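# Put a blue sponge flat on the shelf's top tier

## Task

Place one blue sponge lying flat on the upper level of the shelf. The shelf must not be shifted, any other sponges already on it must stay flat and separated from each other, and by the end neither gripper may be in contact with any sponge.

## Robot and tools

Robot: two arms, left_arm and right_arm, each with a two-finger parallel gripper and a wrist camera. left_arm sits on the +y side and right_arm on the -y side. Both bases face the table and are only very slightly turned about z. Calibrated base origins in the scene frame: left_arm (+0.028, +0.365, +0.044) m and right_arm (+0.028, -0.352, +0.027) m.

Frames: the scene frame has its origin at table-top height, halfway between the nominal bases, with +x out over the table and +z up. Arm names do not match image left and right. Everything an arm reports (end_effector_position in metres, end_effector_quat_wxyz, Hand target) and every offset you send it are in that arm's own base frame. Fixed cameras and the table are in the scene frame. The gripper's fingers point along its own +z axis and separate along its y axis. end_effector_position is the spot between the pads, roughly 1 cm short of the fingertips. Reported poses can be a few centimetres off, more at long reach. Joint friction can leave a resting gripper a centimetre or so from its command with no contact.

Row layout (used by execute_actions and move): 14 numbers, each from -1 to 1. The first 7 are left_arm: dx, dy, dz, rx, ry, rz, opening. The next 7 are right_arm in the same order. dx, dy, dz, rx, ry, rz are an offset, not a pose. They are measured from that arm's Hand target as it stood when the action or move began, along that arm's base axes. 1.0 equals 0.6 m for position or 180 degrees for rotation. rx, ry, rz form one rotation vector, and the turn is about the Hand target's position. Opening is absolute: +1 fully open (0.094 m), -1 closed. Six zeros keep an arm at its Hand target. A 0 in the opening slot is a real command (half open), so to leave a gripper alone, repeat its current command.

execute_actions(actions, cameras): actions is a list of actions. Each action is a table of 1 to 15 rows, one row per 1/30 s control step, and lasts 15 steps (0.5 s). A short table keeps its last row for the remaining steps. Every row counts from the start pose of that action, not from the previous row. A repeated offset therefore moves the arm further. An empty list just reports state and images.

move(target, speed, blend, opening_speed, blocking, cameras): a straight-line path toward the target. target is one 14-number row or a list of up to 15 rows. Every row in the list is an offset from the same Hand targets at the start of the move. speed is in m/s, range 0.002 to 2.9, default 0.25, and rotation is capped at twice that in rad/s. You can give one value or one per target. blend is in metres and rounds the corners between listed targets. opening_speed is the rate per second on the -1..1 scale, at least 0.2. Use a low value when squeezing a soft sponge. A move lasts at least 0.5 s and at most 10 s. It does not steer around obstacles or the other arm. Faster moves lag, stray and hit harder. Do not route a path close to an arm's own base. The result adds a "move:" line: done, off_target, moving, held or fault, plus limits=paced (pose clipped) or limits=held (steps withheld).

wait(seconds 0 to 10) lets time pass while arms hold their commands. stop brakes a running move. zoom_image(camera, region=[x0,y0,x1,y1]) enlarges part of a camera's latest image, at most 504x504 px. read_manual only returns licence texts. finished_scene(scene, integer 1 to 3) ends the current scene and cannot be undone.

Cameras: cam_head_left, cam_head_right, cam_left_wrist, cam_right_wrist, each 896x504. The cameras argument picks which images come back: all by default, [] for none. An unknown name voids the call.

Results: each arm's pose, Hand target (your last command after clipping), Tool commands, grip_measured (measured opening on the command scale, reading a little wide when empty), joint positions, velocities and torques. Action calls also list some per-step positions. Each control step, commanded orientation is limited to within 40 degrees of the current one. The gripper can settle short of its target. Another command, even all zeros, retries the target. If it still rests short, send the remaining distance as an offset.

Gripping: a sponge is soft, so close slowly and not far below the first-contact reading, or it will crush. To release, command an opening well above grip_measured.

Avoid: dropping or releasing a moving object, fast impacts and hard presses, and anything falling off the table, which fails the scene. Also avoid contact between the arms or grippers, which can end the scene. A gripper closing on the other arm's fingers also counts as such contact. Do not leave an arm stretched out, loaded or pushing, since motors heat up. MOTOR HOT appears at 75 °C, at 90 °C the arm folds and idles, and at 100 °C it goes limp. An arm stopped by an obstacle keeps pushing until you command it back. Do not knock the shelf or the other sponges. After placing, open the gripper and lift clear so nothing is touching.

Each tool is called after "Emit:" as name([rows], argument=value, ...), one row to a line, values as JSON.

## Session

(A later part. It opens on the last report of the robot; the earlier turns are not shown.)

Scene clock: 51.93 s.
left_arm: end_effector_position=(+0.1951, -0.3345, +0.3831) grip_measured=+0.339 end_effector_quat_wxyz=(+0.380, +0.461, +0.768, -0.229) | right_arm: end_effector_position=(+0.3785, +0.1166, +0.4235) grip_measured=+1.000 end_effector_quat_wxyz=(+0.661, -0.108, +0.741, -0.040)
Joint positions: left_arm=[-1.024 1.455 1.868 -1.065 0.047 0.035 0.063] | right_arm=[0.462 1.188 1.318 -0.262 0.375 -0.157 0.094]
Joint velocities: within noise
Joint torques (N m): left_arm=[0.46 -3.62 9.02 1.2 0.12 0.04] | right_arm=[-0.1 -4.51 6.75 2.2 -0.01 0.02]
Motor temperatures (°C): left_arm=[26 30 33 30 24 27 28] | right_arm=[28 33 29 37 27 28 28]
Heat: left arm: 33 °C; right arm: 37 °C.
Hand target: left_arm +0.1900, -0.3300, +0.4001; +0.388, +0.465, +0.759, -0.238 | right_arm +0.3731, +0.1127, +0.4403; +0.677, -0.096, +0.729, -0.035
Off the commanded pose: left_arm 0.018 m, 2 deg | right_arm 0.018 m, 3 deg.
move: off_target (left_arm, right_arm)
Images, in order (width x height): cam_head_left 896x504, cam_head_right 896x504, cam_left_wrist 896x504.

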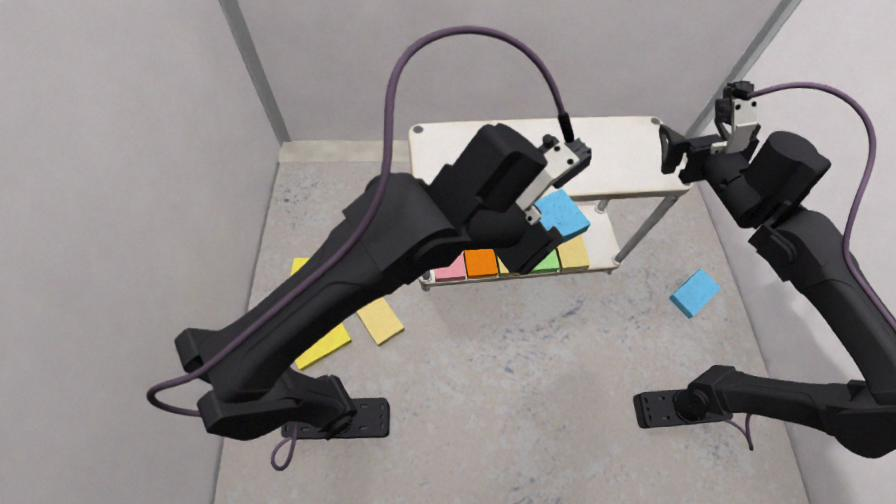

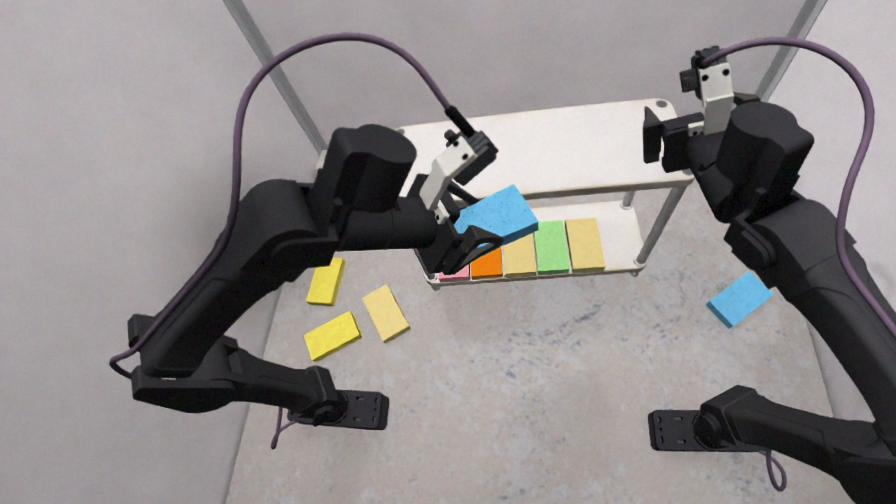

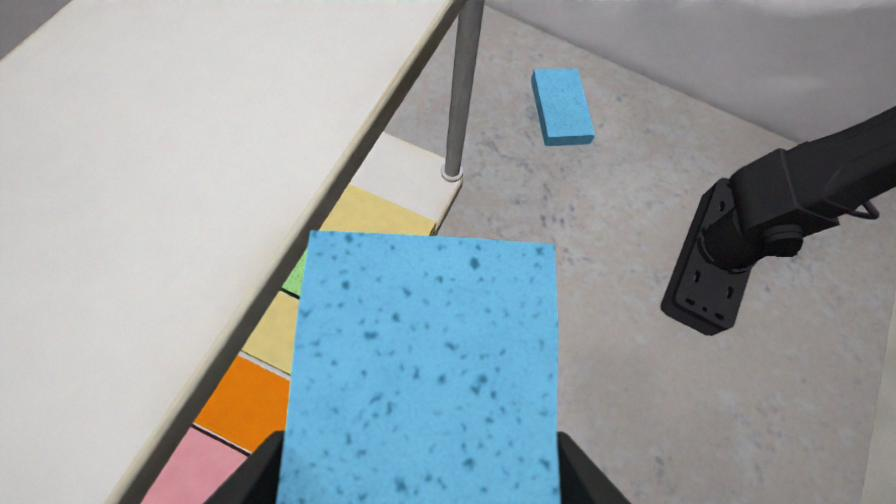

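Emit:
move(target=[0.2917, 0.14, 0.0033, 0, 0, 0, 0.2, 0, 0, 0, 0, 0, 0, 1], speed=0.15, cameras=["cam_left_wrist", "cam_head_left", "cam_head_right"])

Scene clock: 57.60 s.
left_arm: end_effector_position=(+0.3755, -0.2421, +0.3888) grip_measured=+0.339 end_effector_quat_wxyz=(+0.382, +0.454, +0.773, -0.226) | right_arm: end_effector_position=(+0.3785, +0.1166, +0.4235) grip_measured=+1.000 end_effector_quat_wxyz=(+0.661, -0.108, +0.741, -0.040)
Joint positions: left_arm=[-0.37 1.868 2.395 -1.308 0.534 0.464 0.063] | right_arm=[0.462 1.188 1.318 -0.262 0.375 -0.157 0.094]
Joint velocities: within noise
Joint torques (N m): left_arm=[0.01 -5.98 8.01 1.04 0.48 0.05] | right_arm=[-0.1 -4.51 6.74 2.2 -0.01 0.01]
Motor temperatures (°C): left_arm=[26 29 34 29 24 27 29] | right_arm=[28 33 29 38 27 28 28]
Heat: left arm: 34 °C; right arm: 38 °C.
Hand target: left_arm +0.3650, -0.2460, +0.4020; +0.388, +0.465, +0.759, -0.238 | right_arm +0.3731, +0.1127, +0.4403; +0.677, -0.096, +0.729, -0.035
Off the commanded pose: left_arm 0.017 m, 2 deg | right_arm 0.018 m, 3 deg.
move: off_target (left_arm, right_arm)
Images, in order (width x height): cam_head_left 896x504, cam_head_right 896x504, cam_left_wrist 896x504.

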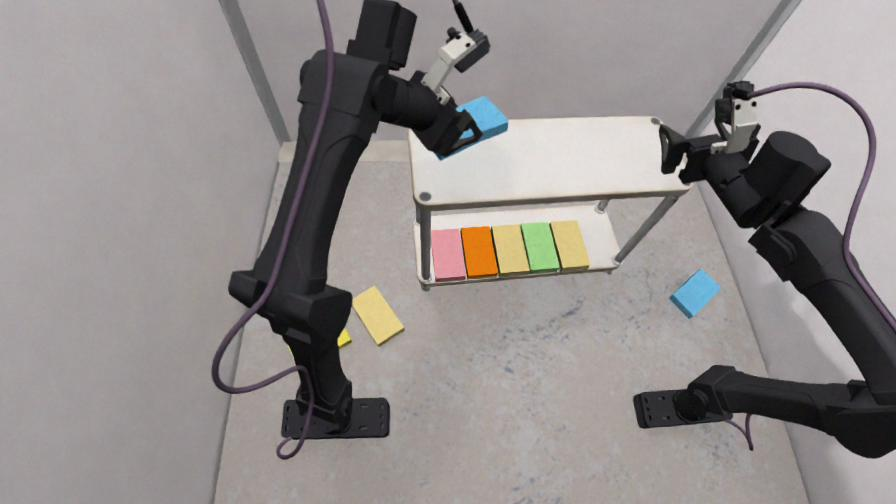

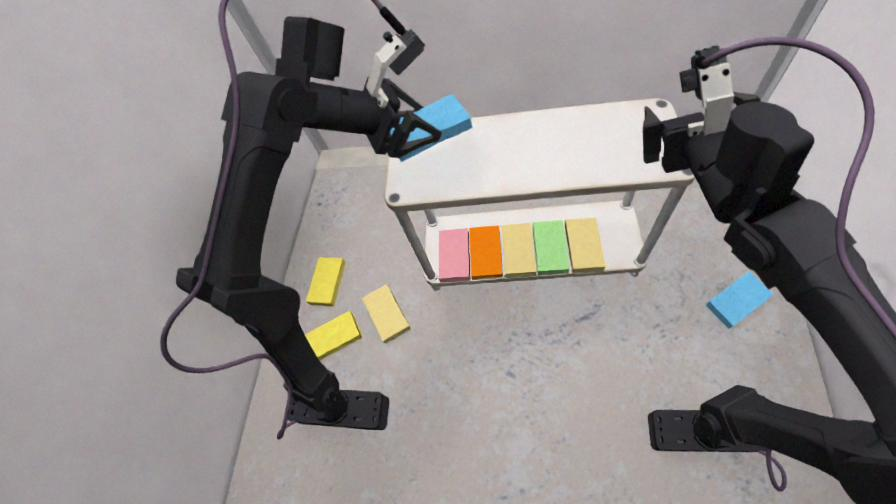

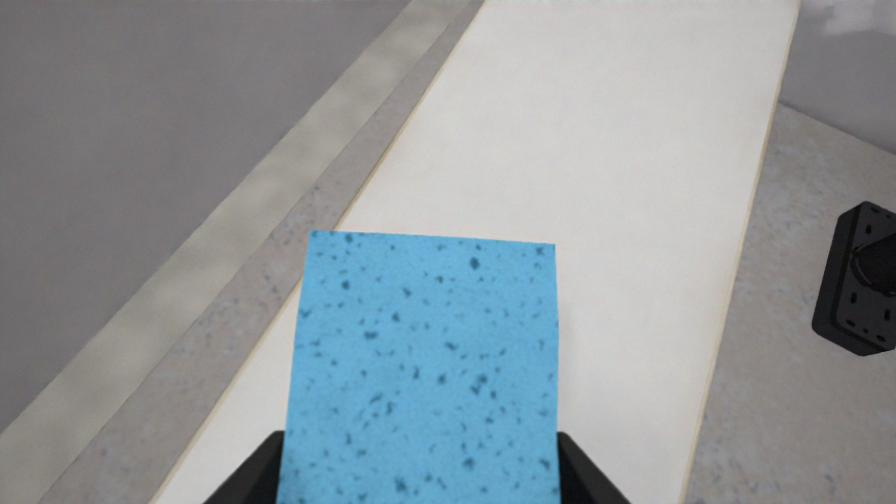

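Emit:
move(target=[-0.0058, -0.0232, -0.073, 0.0068, 0.0038, 0, 0.2, 0, 0, 0, 0, 0, 0, 1], speed=0.1, cameras=["cam_left_wrist", "cam_head_left", "cam_head_right"])

Scene clock: 60.40 s.
left_arm: end_effector_position=(+0.3654, -0.2565, +0.3369) grip_measured=+0.339 end_effector_quat_wxyz=(+0.342, +0.465, +0.782, -0.235) | right_arm: end_effector_position=(+0.3785, +0.1166, +0.4235) grip_measured=+1.000 end_effector_quat_wxyz=(+0.661, -0.108, +0.741, -0.040)
Joint positions: left_arm=[-0.413 1.782 2.085 -1.164 0.524 0.461 0.063] | right_arm=[0.462 1.188 1.318 -0.262 0.375 -0.157 0.094]
Joint velocities: within noise
Joint torques (N m): left_arm=[-0.36 -9.18 3.9 1.73 0.13 -0.1] | right_arm=[-0.09 -4.49 6.75 2.2 -0.01 0.01]
Motor temperatures (°C): left_arm=[26 30 34 29 25 27 29] | right_arm=[28 33 29 38 27 28 28]
Heat: left arm: 34 °C; right arm: 38 °C.
Hand target: left_arm +0.3615, -0.2599, +0.3582; +0.378, +0.468, +0.764, -0.232 | right_arm +0.3731, +0.1127, +0.4403; +0.677, -0.096, +0.729, -0.035
Off the commanded pose: left_arm 0.022 m, 5 deg | right_arm 0.018 m, 3 deg.
move: off_target (left_arm, right_arm)
Images, in order (width x height): cam_head_left 896x504, cam_head_right 896x504, cam_left_wrist 896x504.

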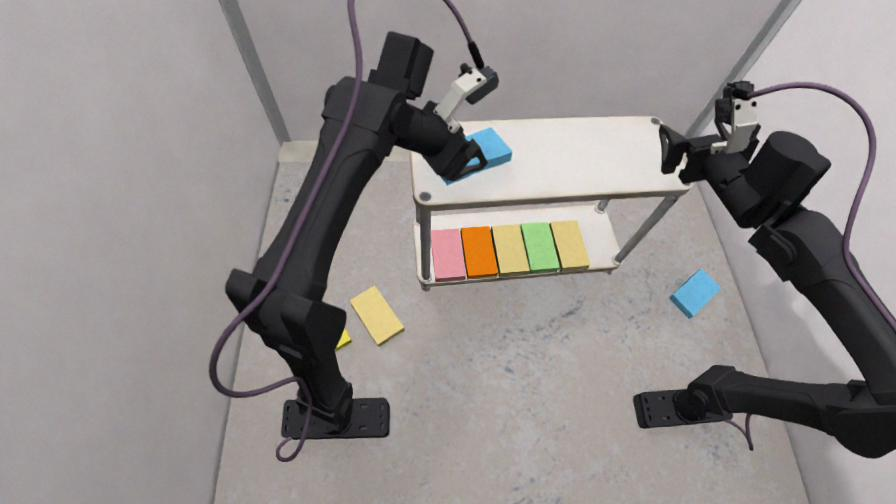

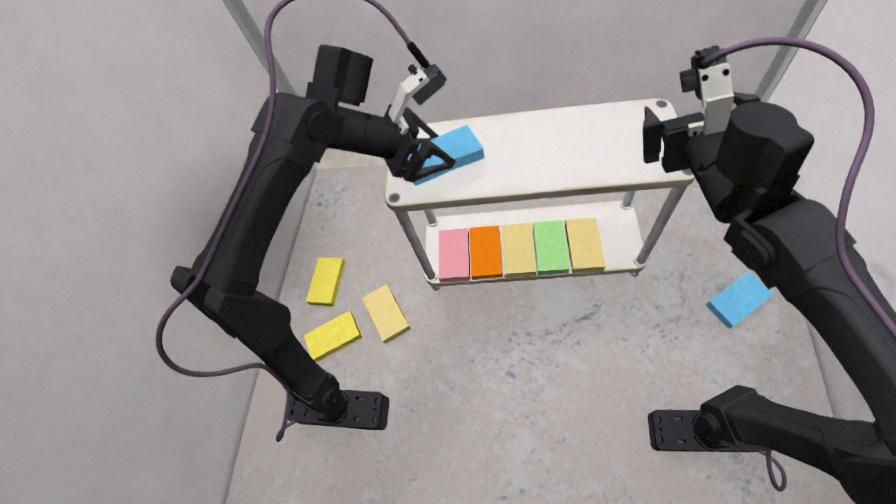

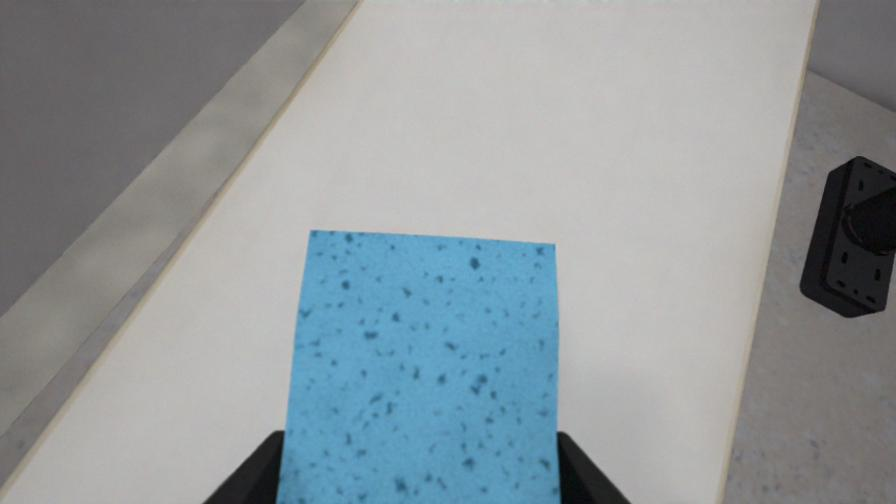

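Emit:
zoom_image(camera="cam_head_left", region=[400, 100, 560, 220])

Emit:
zoom_image(camera="cam_left_wrist", region=[260, 200, 640, 504])

Scaled by 3.150 from the camera's 896x504 image, which has a finer 1280x720 frame.

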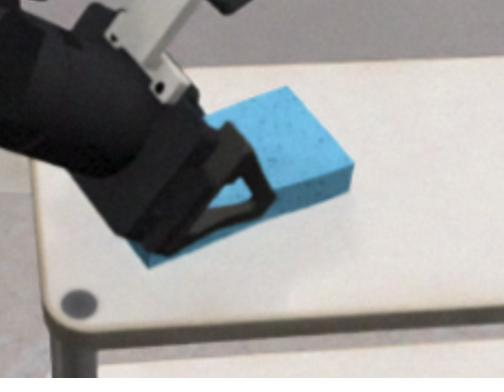

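Scaled by 1.326 from the camera's 896x504 image, which has a finer 1280x720 frame.

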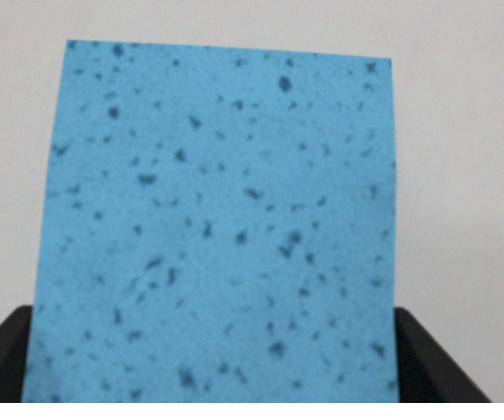

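Emit:
execute_actions(actions=[])

Scene clock: 61.73 s.
left_arm: end_effector_position=(+0.3654, -0.2565, +0.3369) grip_measured=+0.339 end_effector_quat_wxyz=(+0.342, +0.465, +0.782, -0.235) | right_arm: end_effector_position=(+0.3785, +0.1166, +0.4235) grip_measured=+1.000 end_effector_quat_wxyz=(+0.661, -0.108, +0.741, -0.040)
Joint positions: left_arm=[-0.413 1.782 2.085 -1.164 0.524 0.461 0.063] | right_arm=[0.462 1.188 1.318 -0.262 0.375 -0.157 0.094]
Joint velocities: within noise
Joint torques (N m): left_arm=[-0.36 -9.18 3.9 1.73 0.16 -0.07] | right_arm=[-0.1 -4.49 6.75 2.2 -0.01 0.01]
Motor temperatures (°C): left_arm=[26 30 34 30 25 27 29] | right_arm=[28 33 29 38 27 28 28]
Heat: left arm: 34 °C; right arm: 38 °C.
Hand target: left_arm +0.3615, -0.2599, +0.3582; +0.378, +0.468, +0.764, -0.232 | right_arm +0.3731, +0.1127, +0.4403; +0.677, -0.096, +0.729, -0.035
Tool commands: left_gripper/opening=+0.2 right_gripper/opening=+1.0
Off the commanded pose: left_arm 0.022 m, 5 deg | right_arm 0.018 m, 3 deg.

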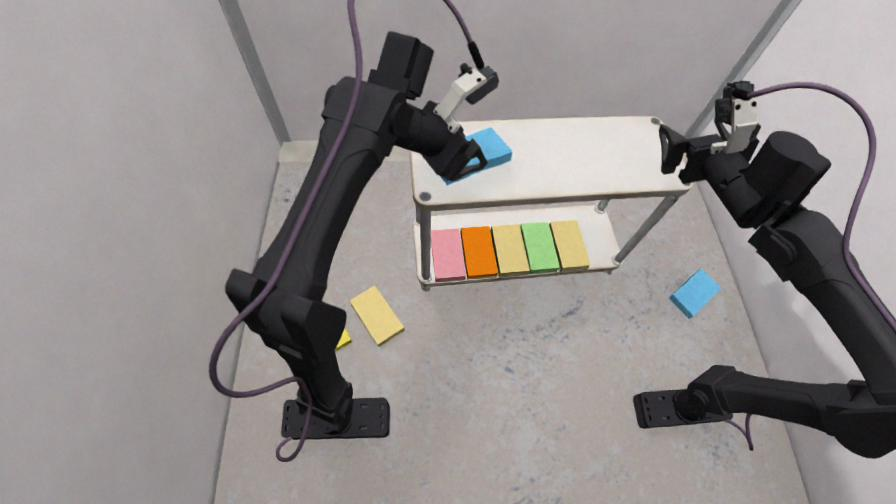

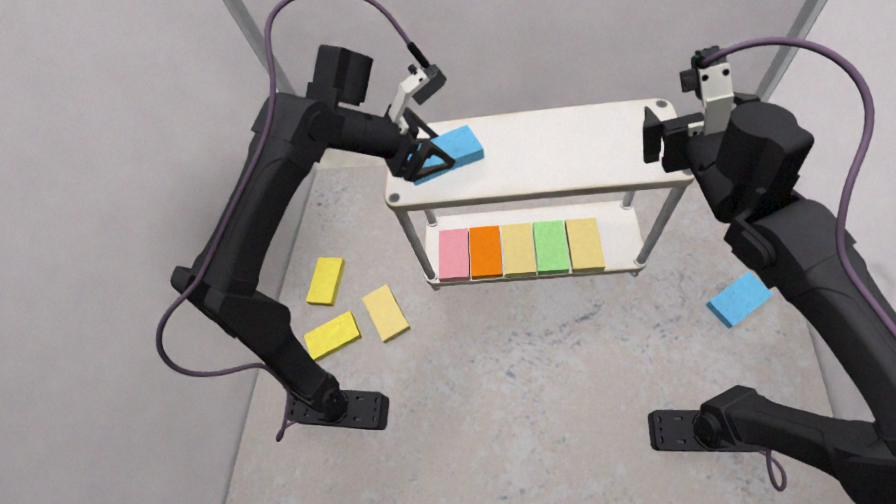

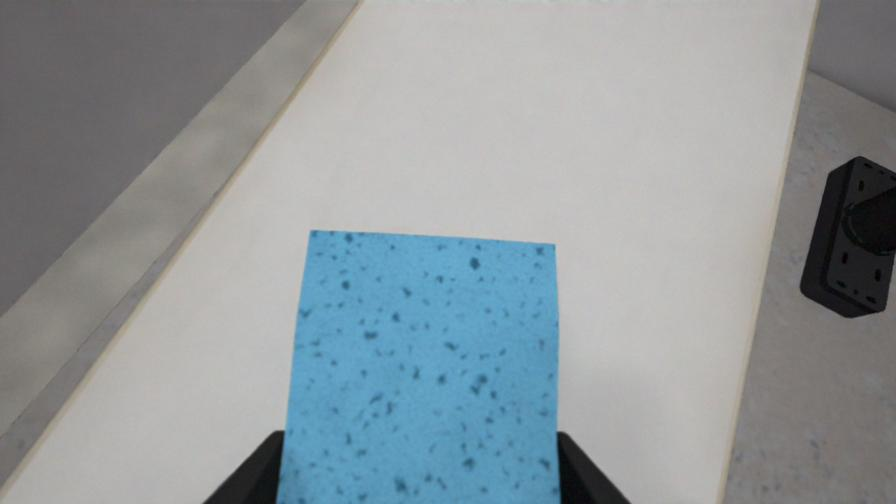

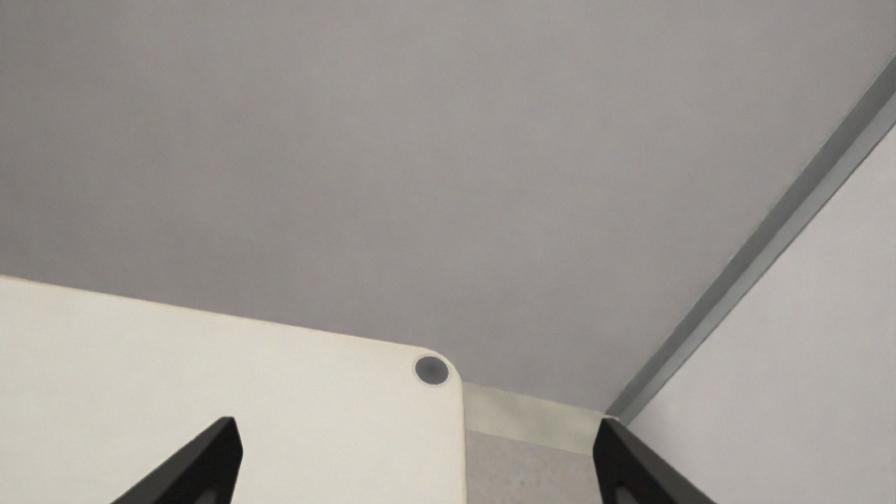

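Emit:
move(target=[0, 0, -0.008, -0.0105, -0.0058, 0, 0.2, 0, 0, 0, 0, 0, 0, 1], speed=0.06, cameras=["cam_head_left", "cam_left_wrist"])

Scene clock: 63.07 s.
left_arm: end_effector_position=(+0.3660, -0.2567, +0.3352) grip_measured=+0.339 end_effector_quat_wxyz=(+0.363, +0.463, +0.774, -0.234) | right_arm: end_effector_position=(+0.3785, +0.1166, +0.4235) grip_measured=+1.000 end_effector_quat_wxyz=(+0.661, -0.108, +0.741, -0.040)
Joint positions: left_arm=[-0.413 1.725 1.973 -1.058 0.524 0.45 0.063] | right_arm=[0.462 1.188 1.318 -0.262 0.375 -0.157 0.094]
Joint velocities: within noise
Joint torques (N m): left_arm=[0.17 -8.61 3.89 1.74 0.34 -0.09] | right_arm=[-0.1 -4.51 6.74 2.2 -0.01 0.01]
Motor temperatures (°C): left_arm=[26 30 33 30 25 27 29] | right_arm=[28 33 29 38 27 28 28]
Heat: left arm: 33 °C; right arm: 38 °C.
Hand target: left_arm +0.3615, -0.2599, +0.3534; +0.393, +0.464, +0.757, -0.241 | right_arm +0.3731, +0.1127, +0.4403; +0.677, -0.096, +0.729, -0.035
Off the commanded pose: left_arm 0.019 m, 4 deg | right_arm 0.018 m, 3 deg.
move: off_target (left_arm, right_arm)
Images, in order (width x height): cam_head_left 896x504, cam_left_wrist 896x504.

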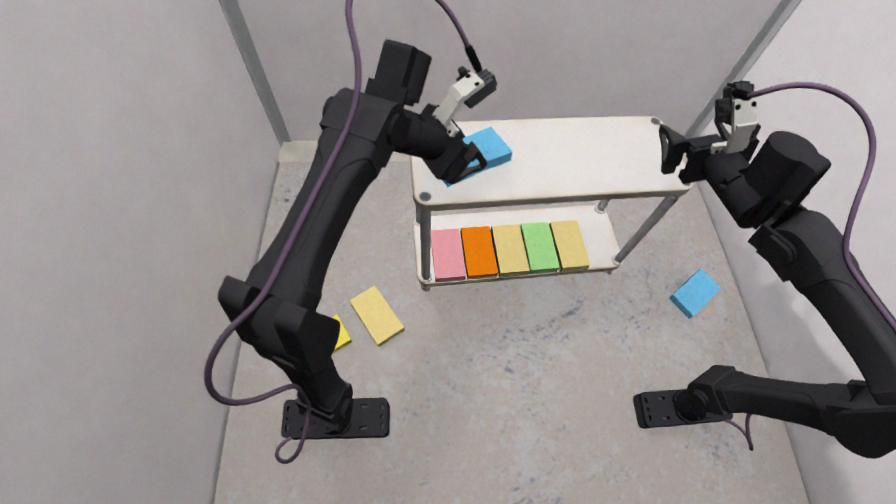

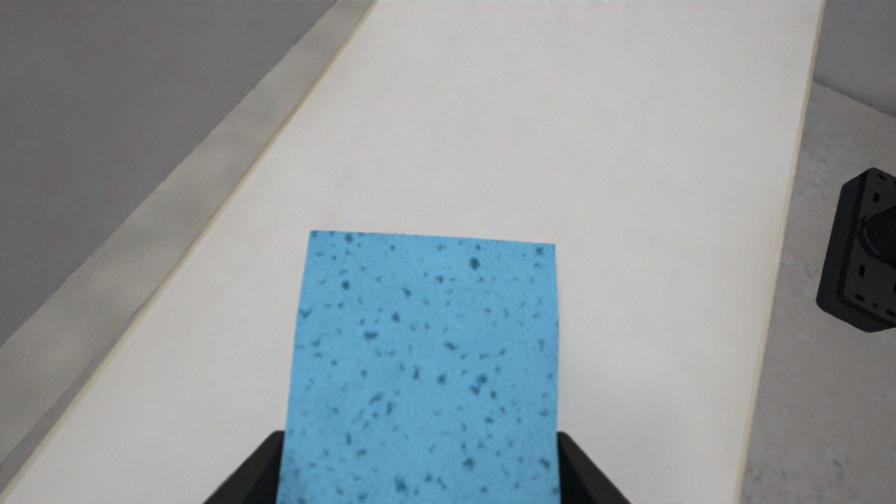

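Emit:
move(target=[0, 0, -0.008, 0, 0, 0, 0.2, 0, 0, 0, 0, 0, 0, 1], speed=0.05, cameras=["cam_left_wrist"])

Emit:
execute_actions(actions=[], cameras=[])

Scene clock: 64.33 s.
left_arm: end_effector_position=(+0.3664, -0.2569, +0.3350) grip_measured=+0.339 end_effector_quat_wxyz=(+0.371, +0.463, +0.771, -0.233) | right_arm: end_effector_position=(+0.3785, +0.1166, +0.4235) grip_measured=+1.000 end_effector_quat_wxyz=(+0.661, -0.108, +0.741, -0.040)
Joint positions: left_arm=[-0.413 1.71 1.943 -1.026 0.524 0.449 0.063] | right_arm=[0.462 1.188 1.318 -0.262 0.375 -0.157 0.094]
Joint velocities: within noise
Joint torques (N m): left_arm=[0.16 -8.08 3.63 1.69 0.34 -0.09] | right_arm=[-0.1 -4.51 6.75 2.2 -0.01 0.01]
Motor temperatures (°C): left_arm=[26 30 33 30 25 27 29] | right_arm=[28 33 29 38 27 28 28]
Heat: left arm: 33 °C; right arm: 38 °C.
Hand target: left_arm +0.3615, -0.2599, +0.3486; +0.393, +0.464, +0.757, -0.241 | right_arm +0.3731, +0.1127, +0.4403; +0.677, -0.096, +0.729, -0.035
Off the commanded pose: left_arm 0.015 m, 3 deg | right_arm 0.018 m, 3 deg.
move: off_target (left_arm, right_arm)
Images, in order (width x height): cam_left_wrist 896x504.

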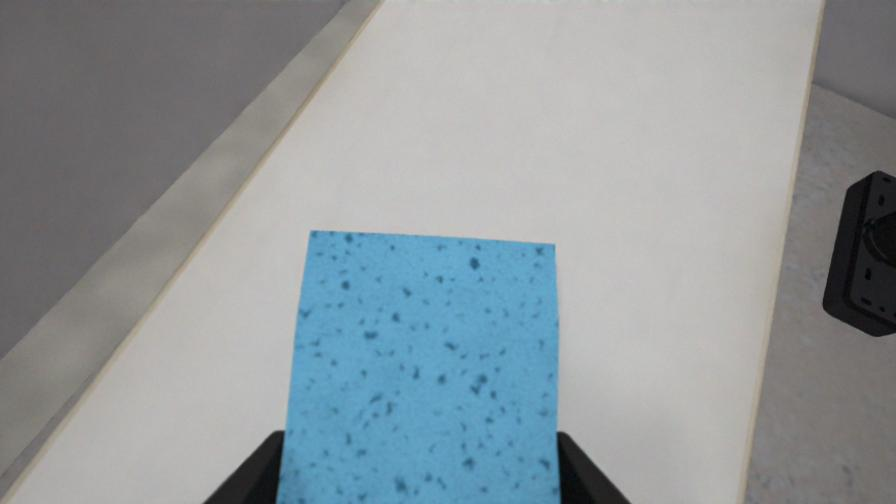

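Scene clock: 64.33 s.
left_arm: end_effector_position=(+0.3664, -0.2569, +0.3350) grip_measured=+0.339 end_effector_quat_wxyz=(+0.371, +0.463, +0.771, -0.233) | right_arm: end_effector_position=(+0.3785, +0.1166, +0.4235) grip_measured=+1.000 end_effector_quat_wxyz=(+0.661, -0.108, +0.741, -0.040)
Joint positions: left_arm=[-0.413 1.71 1.943 -1.026 0.524 0.449 0.063] | right_arm=[0.462 1.188 1.318 -0.262 0.375 -0.157 0.094]
Joint velocities: within noise
Joint torques (N m): left_arm=[0.16 -8.08 3.63 1.69 0.34 -0.09] | right_arm=[-0.1 -4.51 6.75 2.2 -0.01 0.01]
Motor temperatures (°C): left_arm=[26 30 33 30 25 27 29] | right_arm=[28 33 29 38 27 28 28]
Heat: left arm: 33 °C; right arm: 38 °C.
Hand target: left_arm +0.3615, -0.2599, +0.3486; +0.393, +0.464, +0.757, -0.241 | right_arm +0.3731, +0.1127, +0.4403; +0.677, -0.096, +0.729, -0.035
Tool commands: left_gripper/opening=+0.2 right_gripper/opening=+1.0
Off the commanded pose: left_arm 0.015 m, 3 deg | right_arm 0.018 m, 3 deg.
No camera images: "cameras" was empty.

Emit:
move(target=[0, 0, -0.008, 0, 0, 0, 0.2, 0, 0, 0, 0, 0, 0, 1], speed=0.05, cameras=["cam_left_wrist"])

Scene clock: 65.90 s.
left_arm: end_effector_position=(+0.3663, -0.2569, +0.3351) grip_measured=+0.339 end_effector_quat_wxyz=(+0.378, +0.463, +0.767, -0.232) | right_arm: end_effector_position=(+0.3785, +0.1166, +0.4235) grip_measured=+1.000 end_effector_quat_wxyz=(+0.661, -0.108, +0.741, -0.040)
Joint positions: left_arm=[-0.413 1.693 1.912 -0.995 0.524 0.449 0.063] | right_arm=[0.462 1.188 1.318 -0.262 0.375 -0.157 0.094]
Joint velocities: within noise
Joint torques (N m): left_arm=[0.16 -7.51 3.56 1.63 0.33 -0.07] | right_arm=[-0.09 -4.51 6.75 2.2 -0.01 0.01]
Motor temperatures (°C): left_arm=[26 30 33 30 25 27 29] | right_arm=[28 33 29 38 27 28 28]
Heat: left arm: 33 °C; right arm: 38 °C.
Hand target: left_arm +0.3615, -0.2599, +0.3438; +0.393, +0.464, +0.757, -0.241 | right_arm +0.3731, +0.1127, +0.4403; +0.677, -0.096, +0.729, -0.035
Off the commanded pose: left_arm 0.010 m, 2 deg | right_arm 0.018 m, 3 deg.
move: off_target (right_arm)
Images, in order (width x height): cam_left_wrist 896x504.

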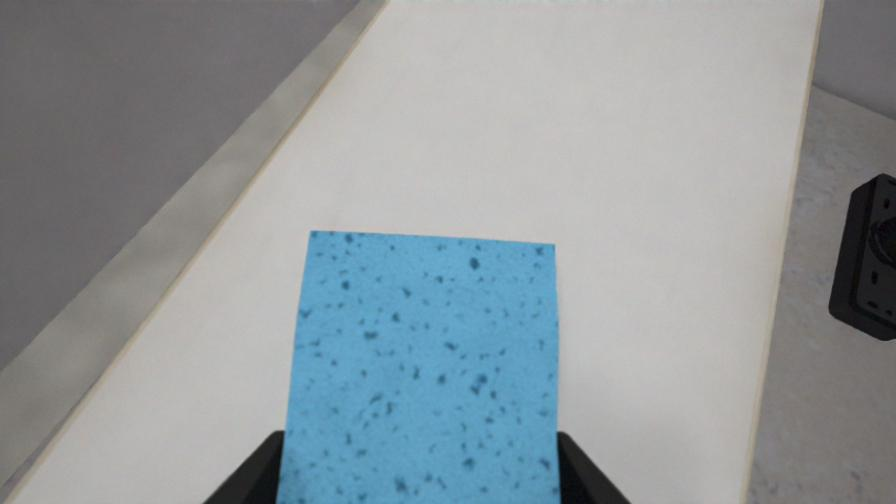

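Emit:
move(target=[0, 0, 0, 0.0097, 0.0054, 0, 0.2, 0, 0, 0, 0, 0, 0, 1], speed=0.05, cameras=["cam_left_wrist"])

Scene clock: 70.27 s.
left_arm: end_effector_position=(+0.3663, -0.2569, +0.3351) grip_measured=+0.339 end_effector_quat_wxyz=(+0.378, +0.463, +0.767, -0.232) | right_arm: end_effector_position=(+0.3785, +0.1166, +0.4235) grip_measured=+1.000 end_effector_quat_wxyz=(+0.661, -0.108, +0.741, -0.040)
Joint positions: left_arm=[-0.413 1.693 1.912 -0.995 0.524 0.449 0.063] | right_arm=[0.462 1.188 1.318 -0.262 0.375 -0.157 0.094]
Joint velocities: within noise
Joint torques (N m): left_arm=[-0.31 -5.42 8.05 1.06 0.14 0.04] | right_arm=[-0.1 -4.51 6.75 2.2 -0.01 0.01]
Motor temperatures (°C): left_arm=[26 30 33 30 25 27 29] | right_arm=[28 33 29 39 27 28 28]
Heat: left arm: 33 °C; right arm: 39 °C.
Hand target: left_arm +0.3615, -0.2599, +0.3438; +0.379, +0.468, +0.764, -0.233 | right_arm +0.3731, +0.1127, +0.4403; +0.677, -0.096, +0.729, -0.035
Off the commanded pose: left_arm 0.010 m, 1 deg | right_arm 0.018 m, 3 deg.
move: off_target (right_arm)
Images, in order (width x height): cam_left_wrist 896x504.

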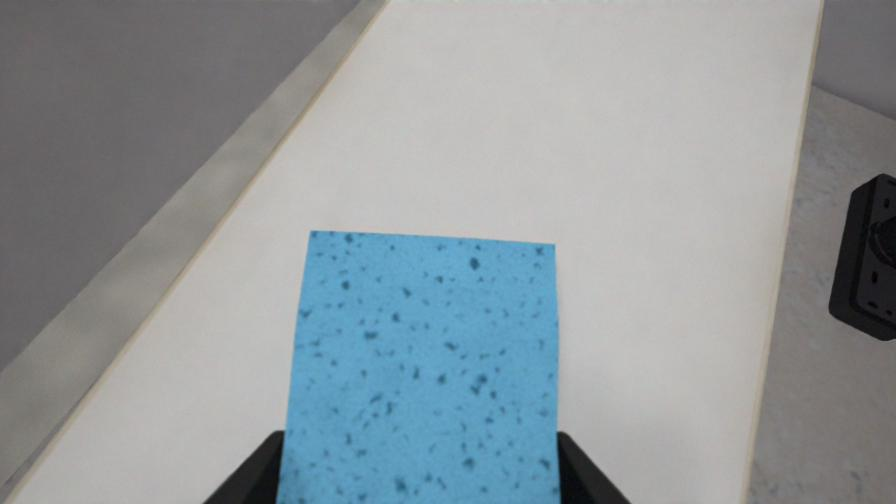

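Emit:
move(target=[0, 0, 0.003, 0.0073, 0.0041, 0, 0.2, 0, 0, 0, 0, 0, 0, 1], speed=0.05, cameras=["cam_left_wrist"])

Scene clock: 71.70 s.
left_arm: end_effector_position=(+0.3673, -0.2574, +0.3343) grip_measured=+0.339 end_effector_quat_wxyz=(+0.368, +0.465, +0.773, -0.228) | right_arm: end_effector_position=(+0.3785, +0.1166, +0.4235) grip_measured=+1.000 end_effector_quat_wxyz=(+0.661, -0.108, +0.741, -0.040)
Joint positions: left_arm=[-0.418 1.721 1.961 -1.041 0.511 0.453 0.063] | right_arm=[0.462 1.188 1.318 -0.262 0.375 -0.157 0.094]
Joint velocities: within noise
Joint torques (N m): left_arm=[-0.38 -5.46 9.06 0.92 0.11 0.05] | right_arm=[-0.1 -4.51 6.75 2.2 -0.01 0.01]
Motor temperatures (°C): left_arm=[26 30 33 30 25 27 29] | right_arm=[28 33 29 39 27 28 28]
Heat: left arm: 33 °C; right arm: 39 °C.
Hand target: left_arm +0.3615, -0.2599, +0.3456; +0.369, +0.470, +0.769, -0.227 | right_arm +0.3731, +0.1127, +0.4403; +0.677, -0.096, +0.729, -0.035
Off the commanded pose: left_arm 0.013 m, 1 deg | right_arm 0.018 m, 3 deg.
move: off_target (left_arm, right_arm)
Images, in order (width x height): cam_left_wrist 896x504.

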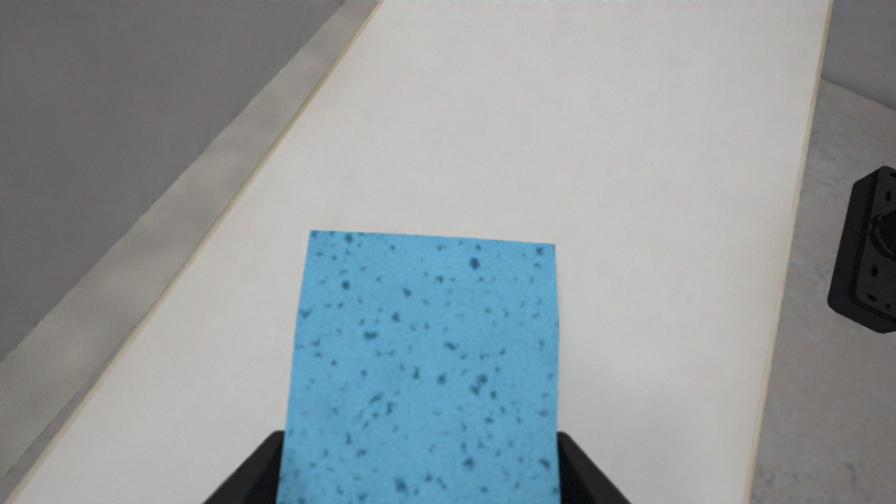

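Emit:
move([
  [0, 0, 0, 0, 0, 0, 0.75, 0, 0, 0, 0, 0, 0, 1],
  [-0.03, 0.05, 0.1, 0, 0, 0, 0.75, 0, 0, 0, 0, 0, 0, 1],
], speed=0.08, opening_speed=0.5)

Scene clock: 75.87 s.
left_arm: end_effector_position=(+0.3500, -0.2322, +0.3944) grip_measured=+0.748 end_effector_quat_wxyz=(+0.363, +0.466, +0.777, -0.219) | right_arm: end_effector_position=(+0.3785, +0.1166, +0.4235) grip_measured=+1.000 end_effector_quat_wxyz=(+0.661, -0.108, +0.741, -0.040)
Joint positions: left_arm=[-0.375 1.843 2.443 -1.432 0.522 0.499 0.082] | right_arm=[0.462 1.188 1.318 -0.262 0.375 -0.157 0.094]
Joint velocities: within noise
Joint torques (N m): left_arm=[0.44 -5.52 7.5 0.98 0.47 0.04] | right_arm=[-0.1 -4.49 6.75 2.2 -0.01 0.01]
Motor temperatures (°C): left_arm=[26 30 34 29 25 27 29] | right_arm=[28 33 29 39 27 28 28]
Heat: left arm: 34 °C; right arm: 39 °C.
Hand target: left_arm +0.3435, -0.2299, +0.4056; +0.369, +0.470, +0.769, -0.227 | right_arm +0.3731, +0.1127, +0.4403; +0.677, -0.096, +0.729, -0.035
Off the commanded pose: left_arm 0.013 m, 2 deg | right_arm 0.018 m, 3 deg.
move: off_target (left_arm, right_arm)

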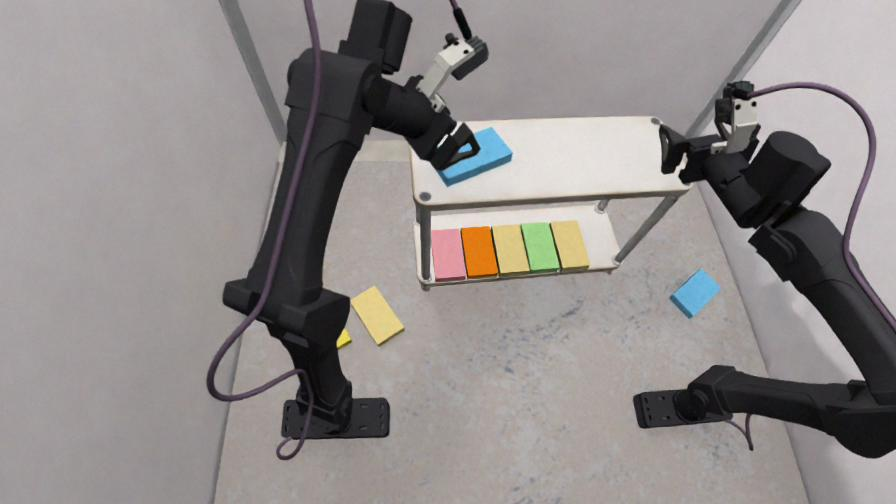

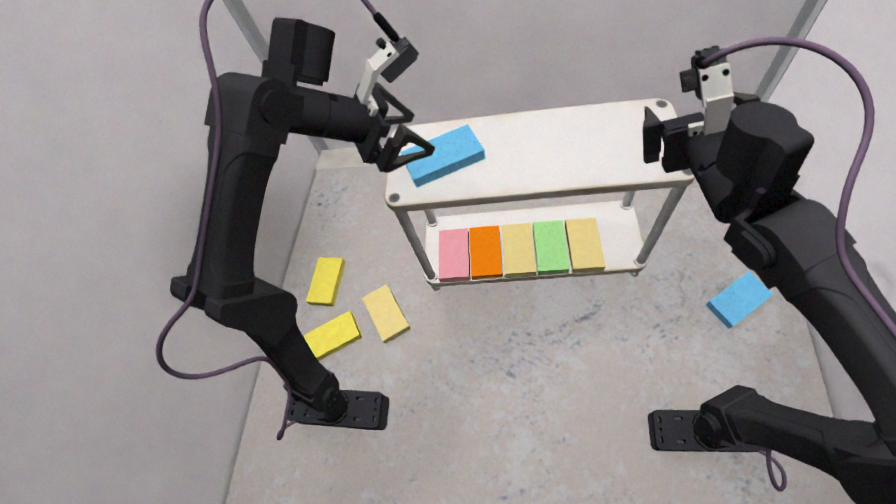

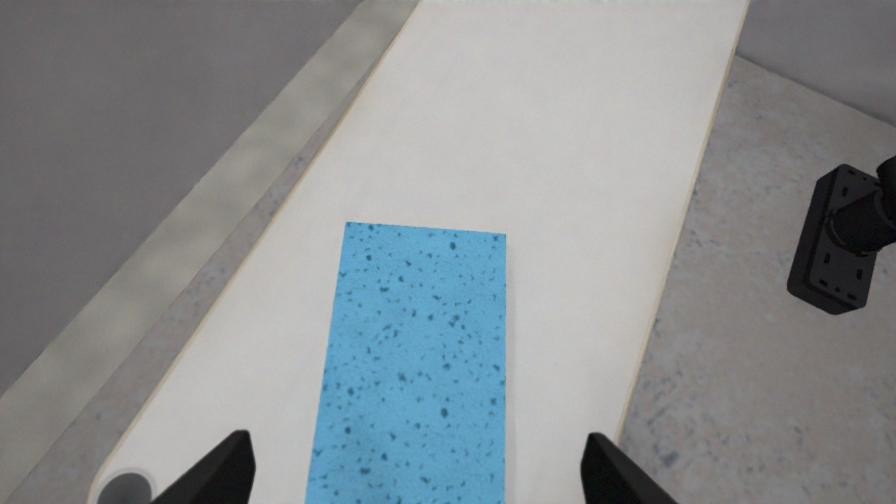

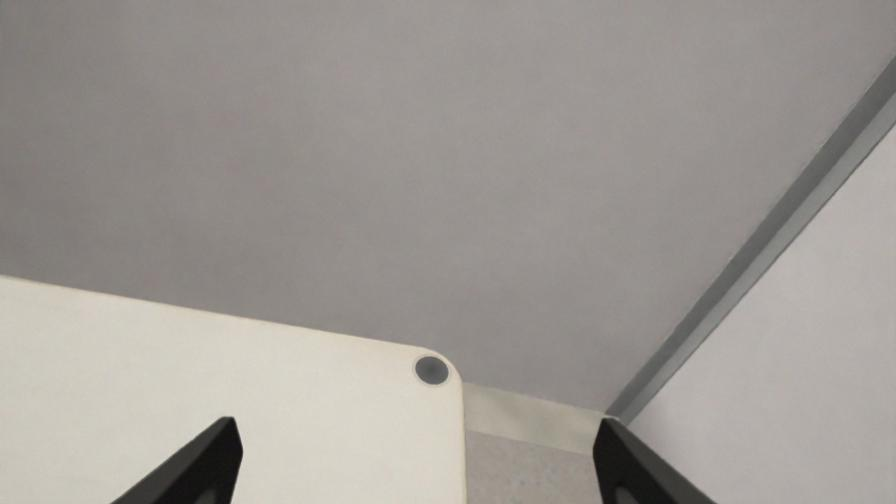

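Emit:
zoom_image(camera="cam_head_left", region=[630, 240, 750, 340])

Emit:
zoom_image(camera="cam_head_right", region=[680, 240, 800, 340])

Scaled by 4.200 from the camera's 896x504 image, which has a finer 1280x720 frame.

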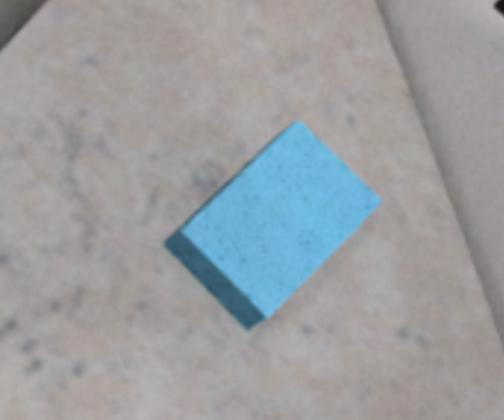

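Scaled by 4.200 from the camera's 896x504 image, which has a finer 1280x720 frame.

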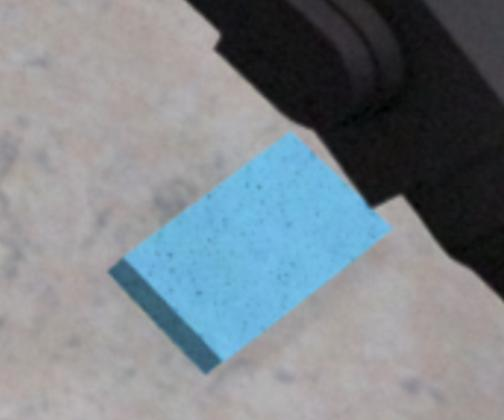

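Emit:
move([
  [0, 0, 0, 0, 0, 0, 0.75, -0.155, -0.1545, -0.034, 0.073, 0.094, -0.165, 1],
  [0, 0, 0, 0, 0, 0, 0.75, -0.2477, -0.2395, -0.6005, 0.1466, 0.1879, -0.3302, 1],
], speed=[0.3, 0.25], blend=[0.05, 0], cameras=["cam_head_left", "cam_right_wrist"])

Scene clock: 84.90 s.
left_arm: end_effector_position=(+0.3497, -0.2321, +0.3941) grip_measured=+0.748 end_effector_quat_wxyz=(+0.362, +0.466, +0.777, -0.218) | right_arm: end_effector_position=(+0.2224, -0.0287, +0.0814) grip_measured=+1.000 end_effector_quat_wxyz=(+0.338, +0.399, +0.834, -0.179)
Joint positions: left_arm=[-0.375 1.843 2.443 -1.434 0.522 0.501 0.082] | right_arm=[0.451 1.158 0.579 -0.81 0.768 1.27 0.094]
Joint velocities: within noise
Joint torques (N m): left_arm=[0.42 -5.48 7.53 0.97 0.46 0.06] | right_arm=[-0.65 -2.54 3.63 0.96 0.34 0.07]
Motor temperatures (°C): left_arm=[26 30 34 29 25 27 29] | right_arm=[28 33 29 38 27 28 28]
Heat: left arm: 34 °C; right arm: 38 °C.
Hand target: left_arm +0.3435, -0.2299, +0.4056; +0.369, +0.470, +0.769, -0.227 | right_arm +0.2245, -0.0310, +0.0800; +0.346, +0.412, +0.825, -0.173
Off the commanded pose: left_arm 0.013 m, 2 deg | right_arm 0.003 m, 2 deg.
move: off_target (left_arm)
Images, in order (width x height): cam_head_left 896x504, cam_right_wrist 896x504.

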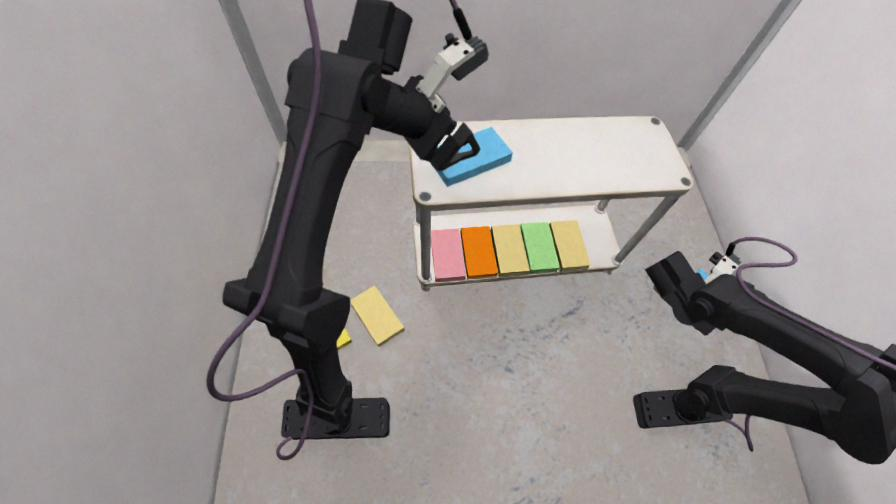

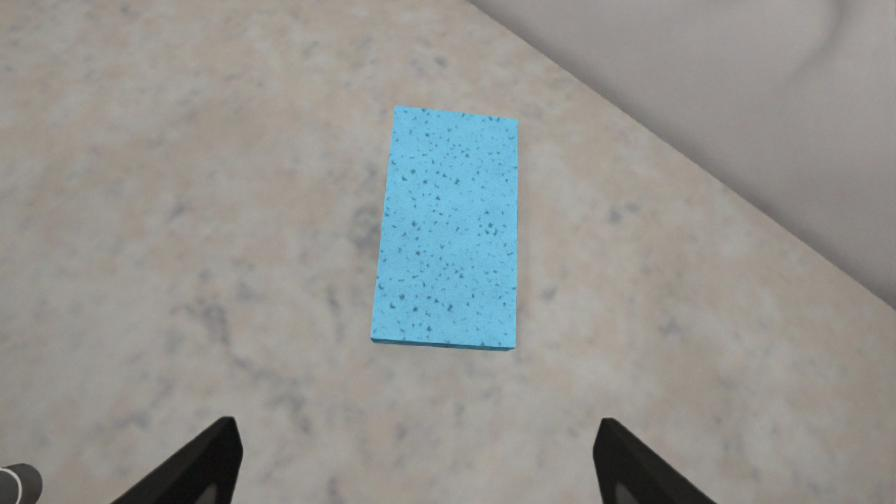

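Emit:
move(target=[0, 0, 0, 0, 0, 0, 0.75, 0.0383, -0.0913, -0.0848, 0.0055, -0.0074, -0.0093, 1], speed=0.15, cameras=["cam_right_wrist"])

Scene clock: 89.60 s.
left_arm: end_effector_position=(+0.3497, -0.2321, +0.3941) grip_measured=+0.748 end_effector_quat_wxyz=(+0.362, +0.466, +0.777, -0.218) | right_arm: end_effector_position=(+0.2437, -0.0836, +0.0278) grip_measured=+1.000 end_effector_quat_wxyz=(+0.336, +0.425, +0.823, -0.171)
Joint positions: left_arm=[-0.375 1.843 2.443 -1.434 0.522 0.501 0.082] | right_arm=[0.095 1.26 0.376 -0.23 0.647 0.892 0.094]
Joint velocities: within noise
Joint torques (N m): left_arm=[0.47 -5.5 7.57 0.99 0.49 0.05] | right_arm=[-0.5 -2.84 3.45 1.6 0.24 -0.07]
Motor temperatures (°C): left_arm=[26 30 34 29 25 27 28] | right_arm=[28 33 29 37 27 28 28]
Heat: left arm: 34 °C; right arm: 37 °C.
Hand target: left_arm +0.3435, -0.2299, +0.4056; +0.369, +0.470, +0.769, -0.227 | right_arm +0.2475, -0.0858, +0.0292; +0.349, +0.429, +0.817, -0.166
Off the commanded pose: left_arm 0.013 m, 2 deg | right_arm 0.005 m, 2 deg.
move: off_target (left_arm)
Images, in order (width x height): cam_right_wrist 896x504.

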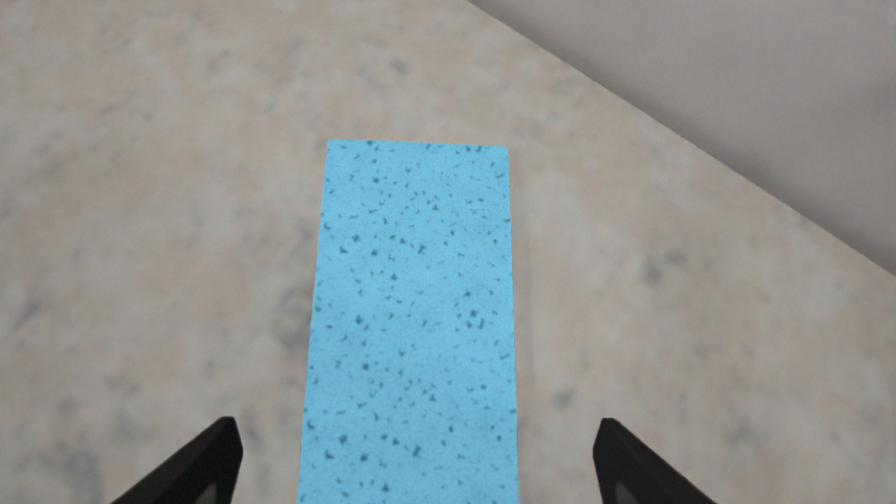

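Emit:
move([
  [0, 0, 0, 0, 0, 0, 0.75, 0.0438, -0.0517, -0.0547, 0, 0, 0, 0.75],
  [0, 0, 0, 0, 0, 0, 0.75, 0.0438, -0.0517, -0.0547, 0, 0, 0, 0.2],
], speed=0.12, opening_speed=0.5, cameras=["cam_right_wrist"])

Scene clock: 94.67 s.
left_arm: end_effector_position=(+0.3497, -0.2321, +0.3941) grip_measured=+0.748 end_effector_quat_wxyz=(+0.362, +0.466, +0.777, -0.218) | right_arm: end_effector_position=(+0.2704, -0.1161, -0.0056) grip_measured=+0.357 end_effector_quat_wxyz=(+0.335, +0.427, +0.823, -0.171)
Joint positions: left_arm=[-0.375 1.843 2.443 -1.434 0.522 0.501 0.082] | right_arm=[-0.081 1.527 0.369 0.147 0.561 0.711 0.064]
Joint velocities: within noise
Joint torques (N m): left_arm=[0.39 -5.5 7.57 0.97 0.47 0.04] | right_arm=[-0.5 -4.04 2.65 1.8 0.19 -0.06]
Motor temperatures (°C): left_arm=[26 30 33 29 25 27 28] | right_arm=[28 33 29 37 27 28 28]
Heat: left arm: 33 °C; right arm: 37 °C.
Hand target: left_arm +0.3435, -0.2299, +0.4056; +0.369, +0.470, +0.769, -0.227 | right_arm +0.2737, -0.1168, -0.0037; +0.349, +0.429, +0.817, -0.166
Off the commanded pose: left_arm 0.013 m, 2 deg | right_arm 0.004 m, 2 deg.
move: off_target (left_arm)
Images, in order (width x height): cam_right_wrist 896x504.

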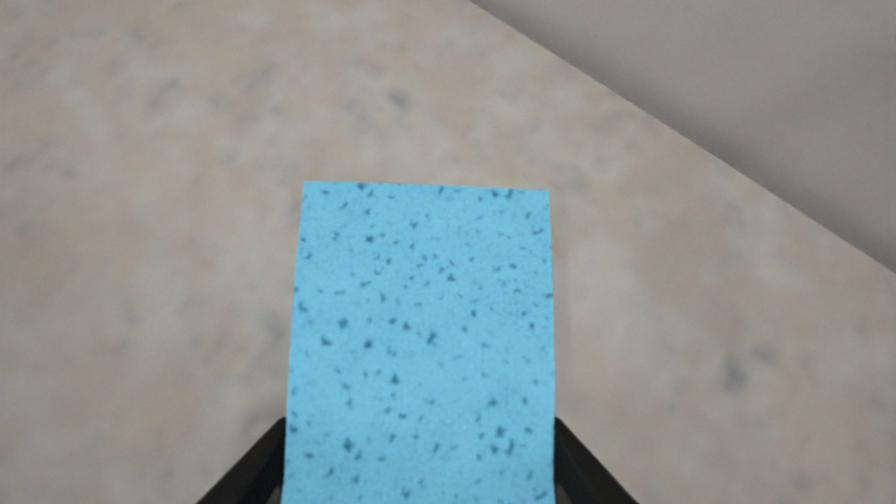

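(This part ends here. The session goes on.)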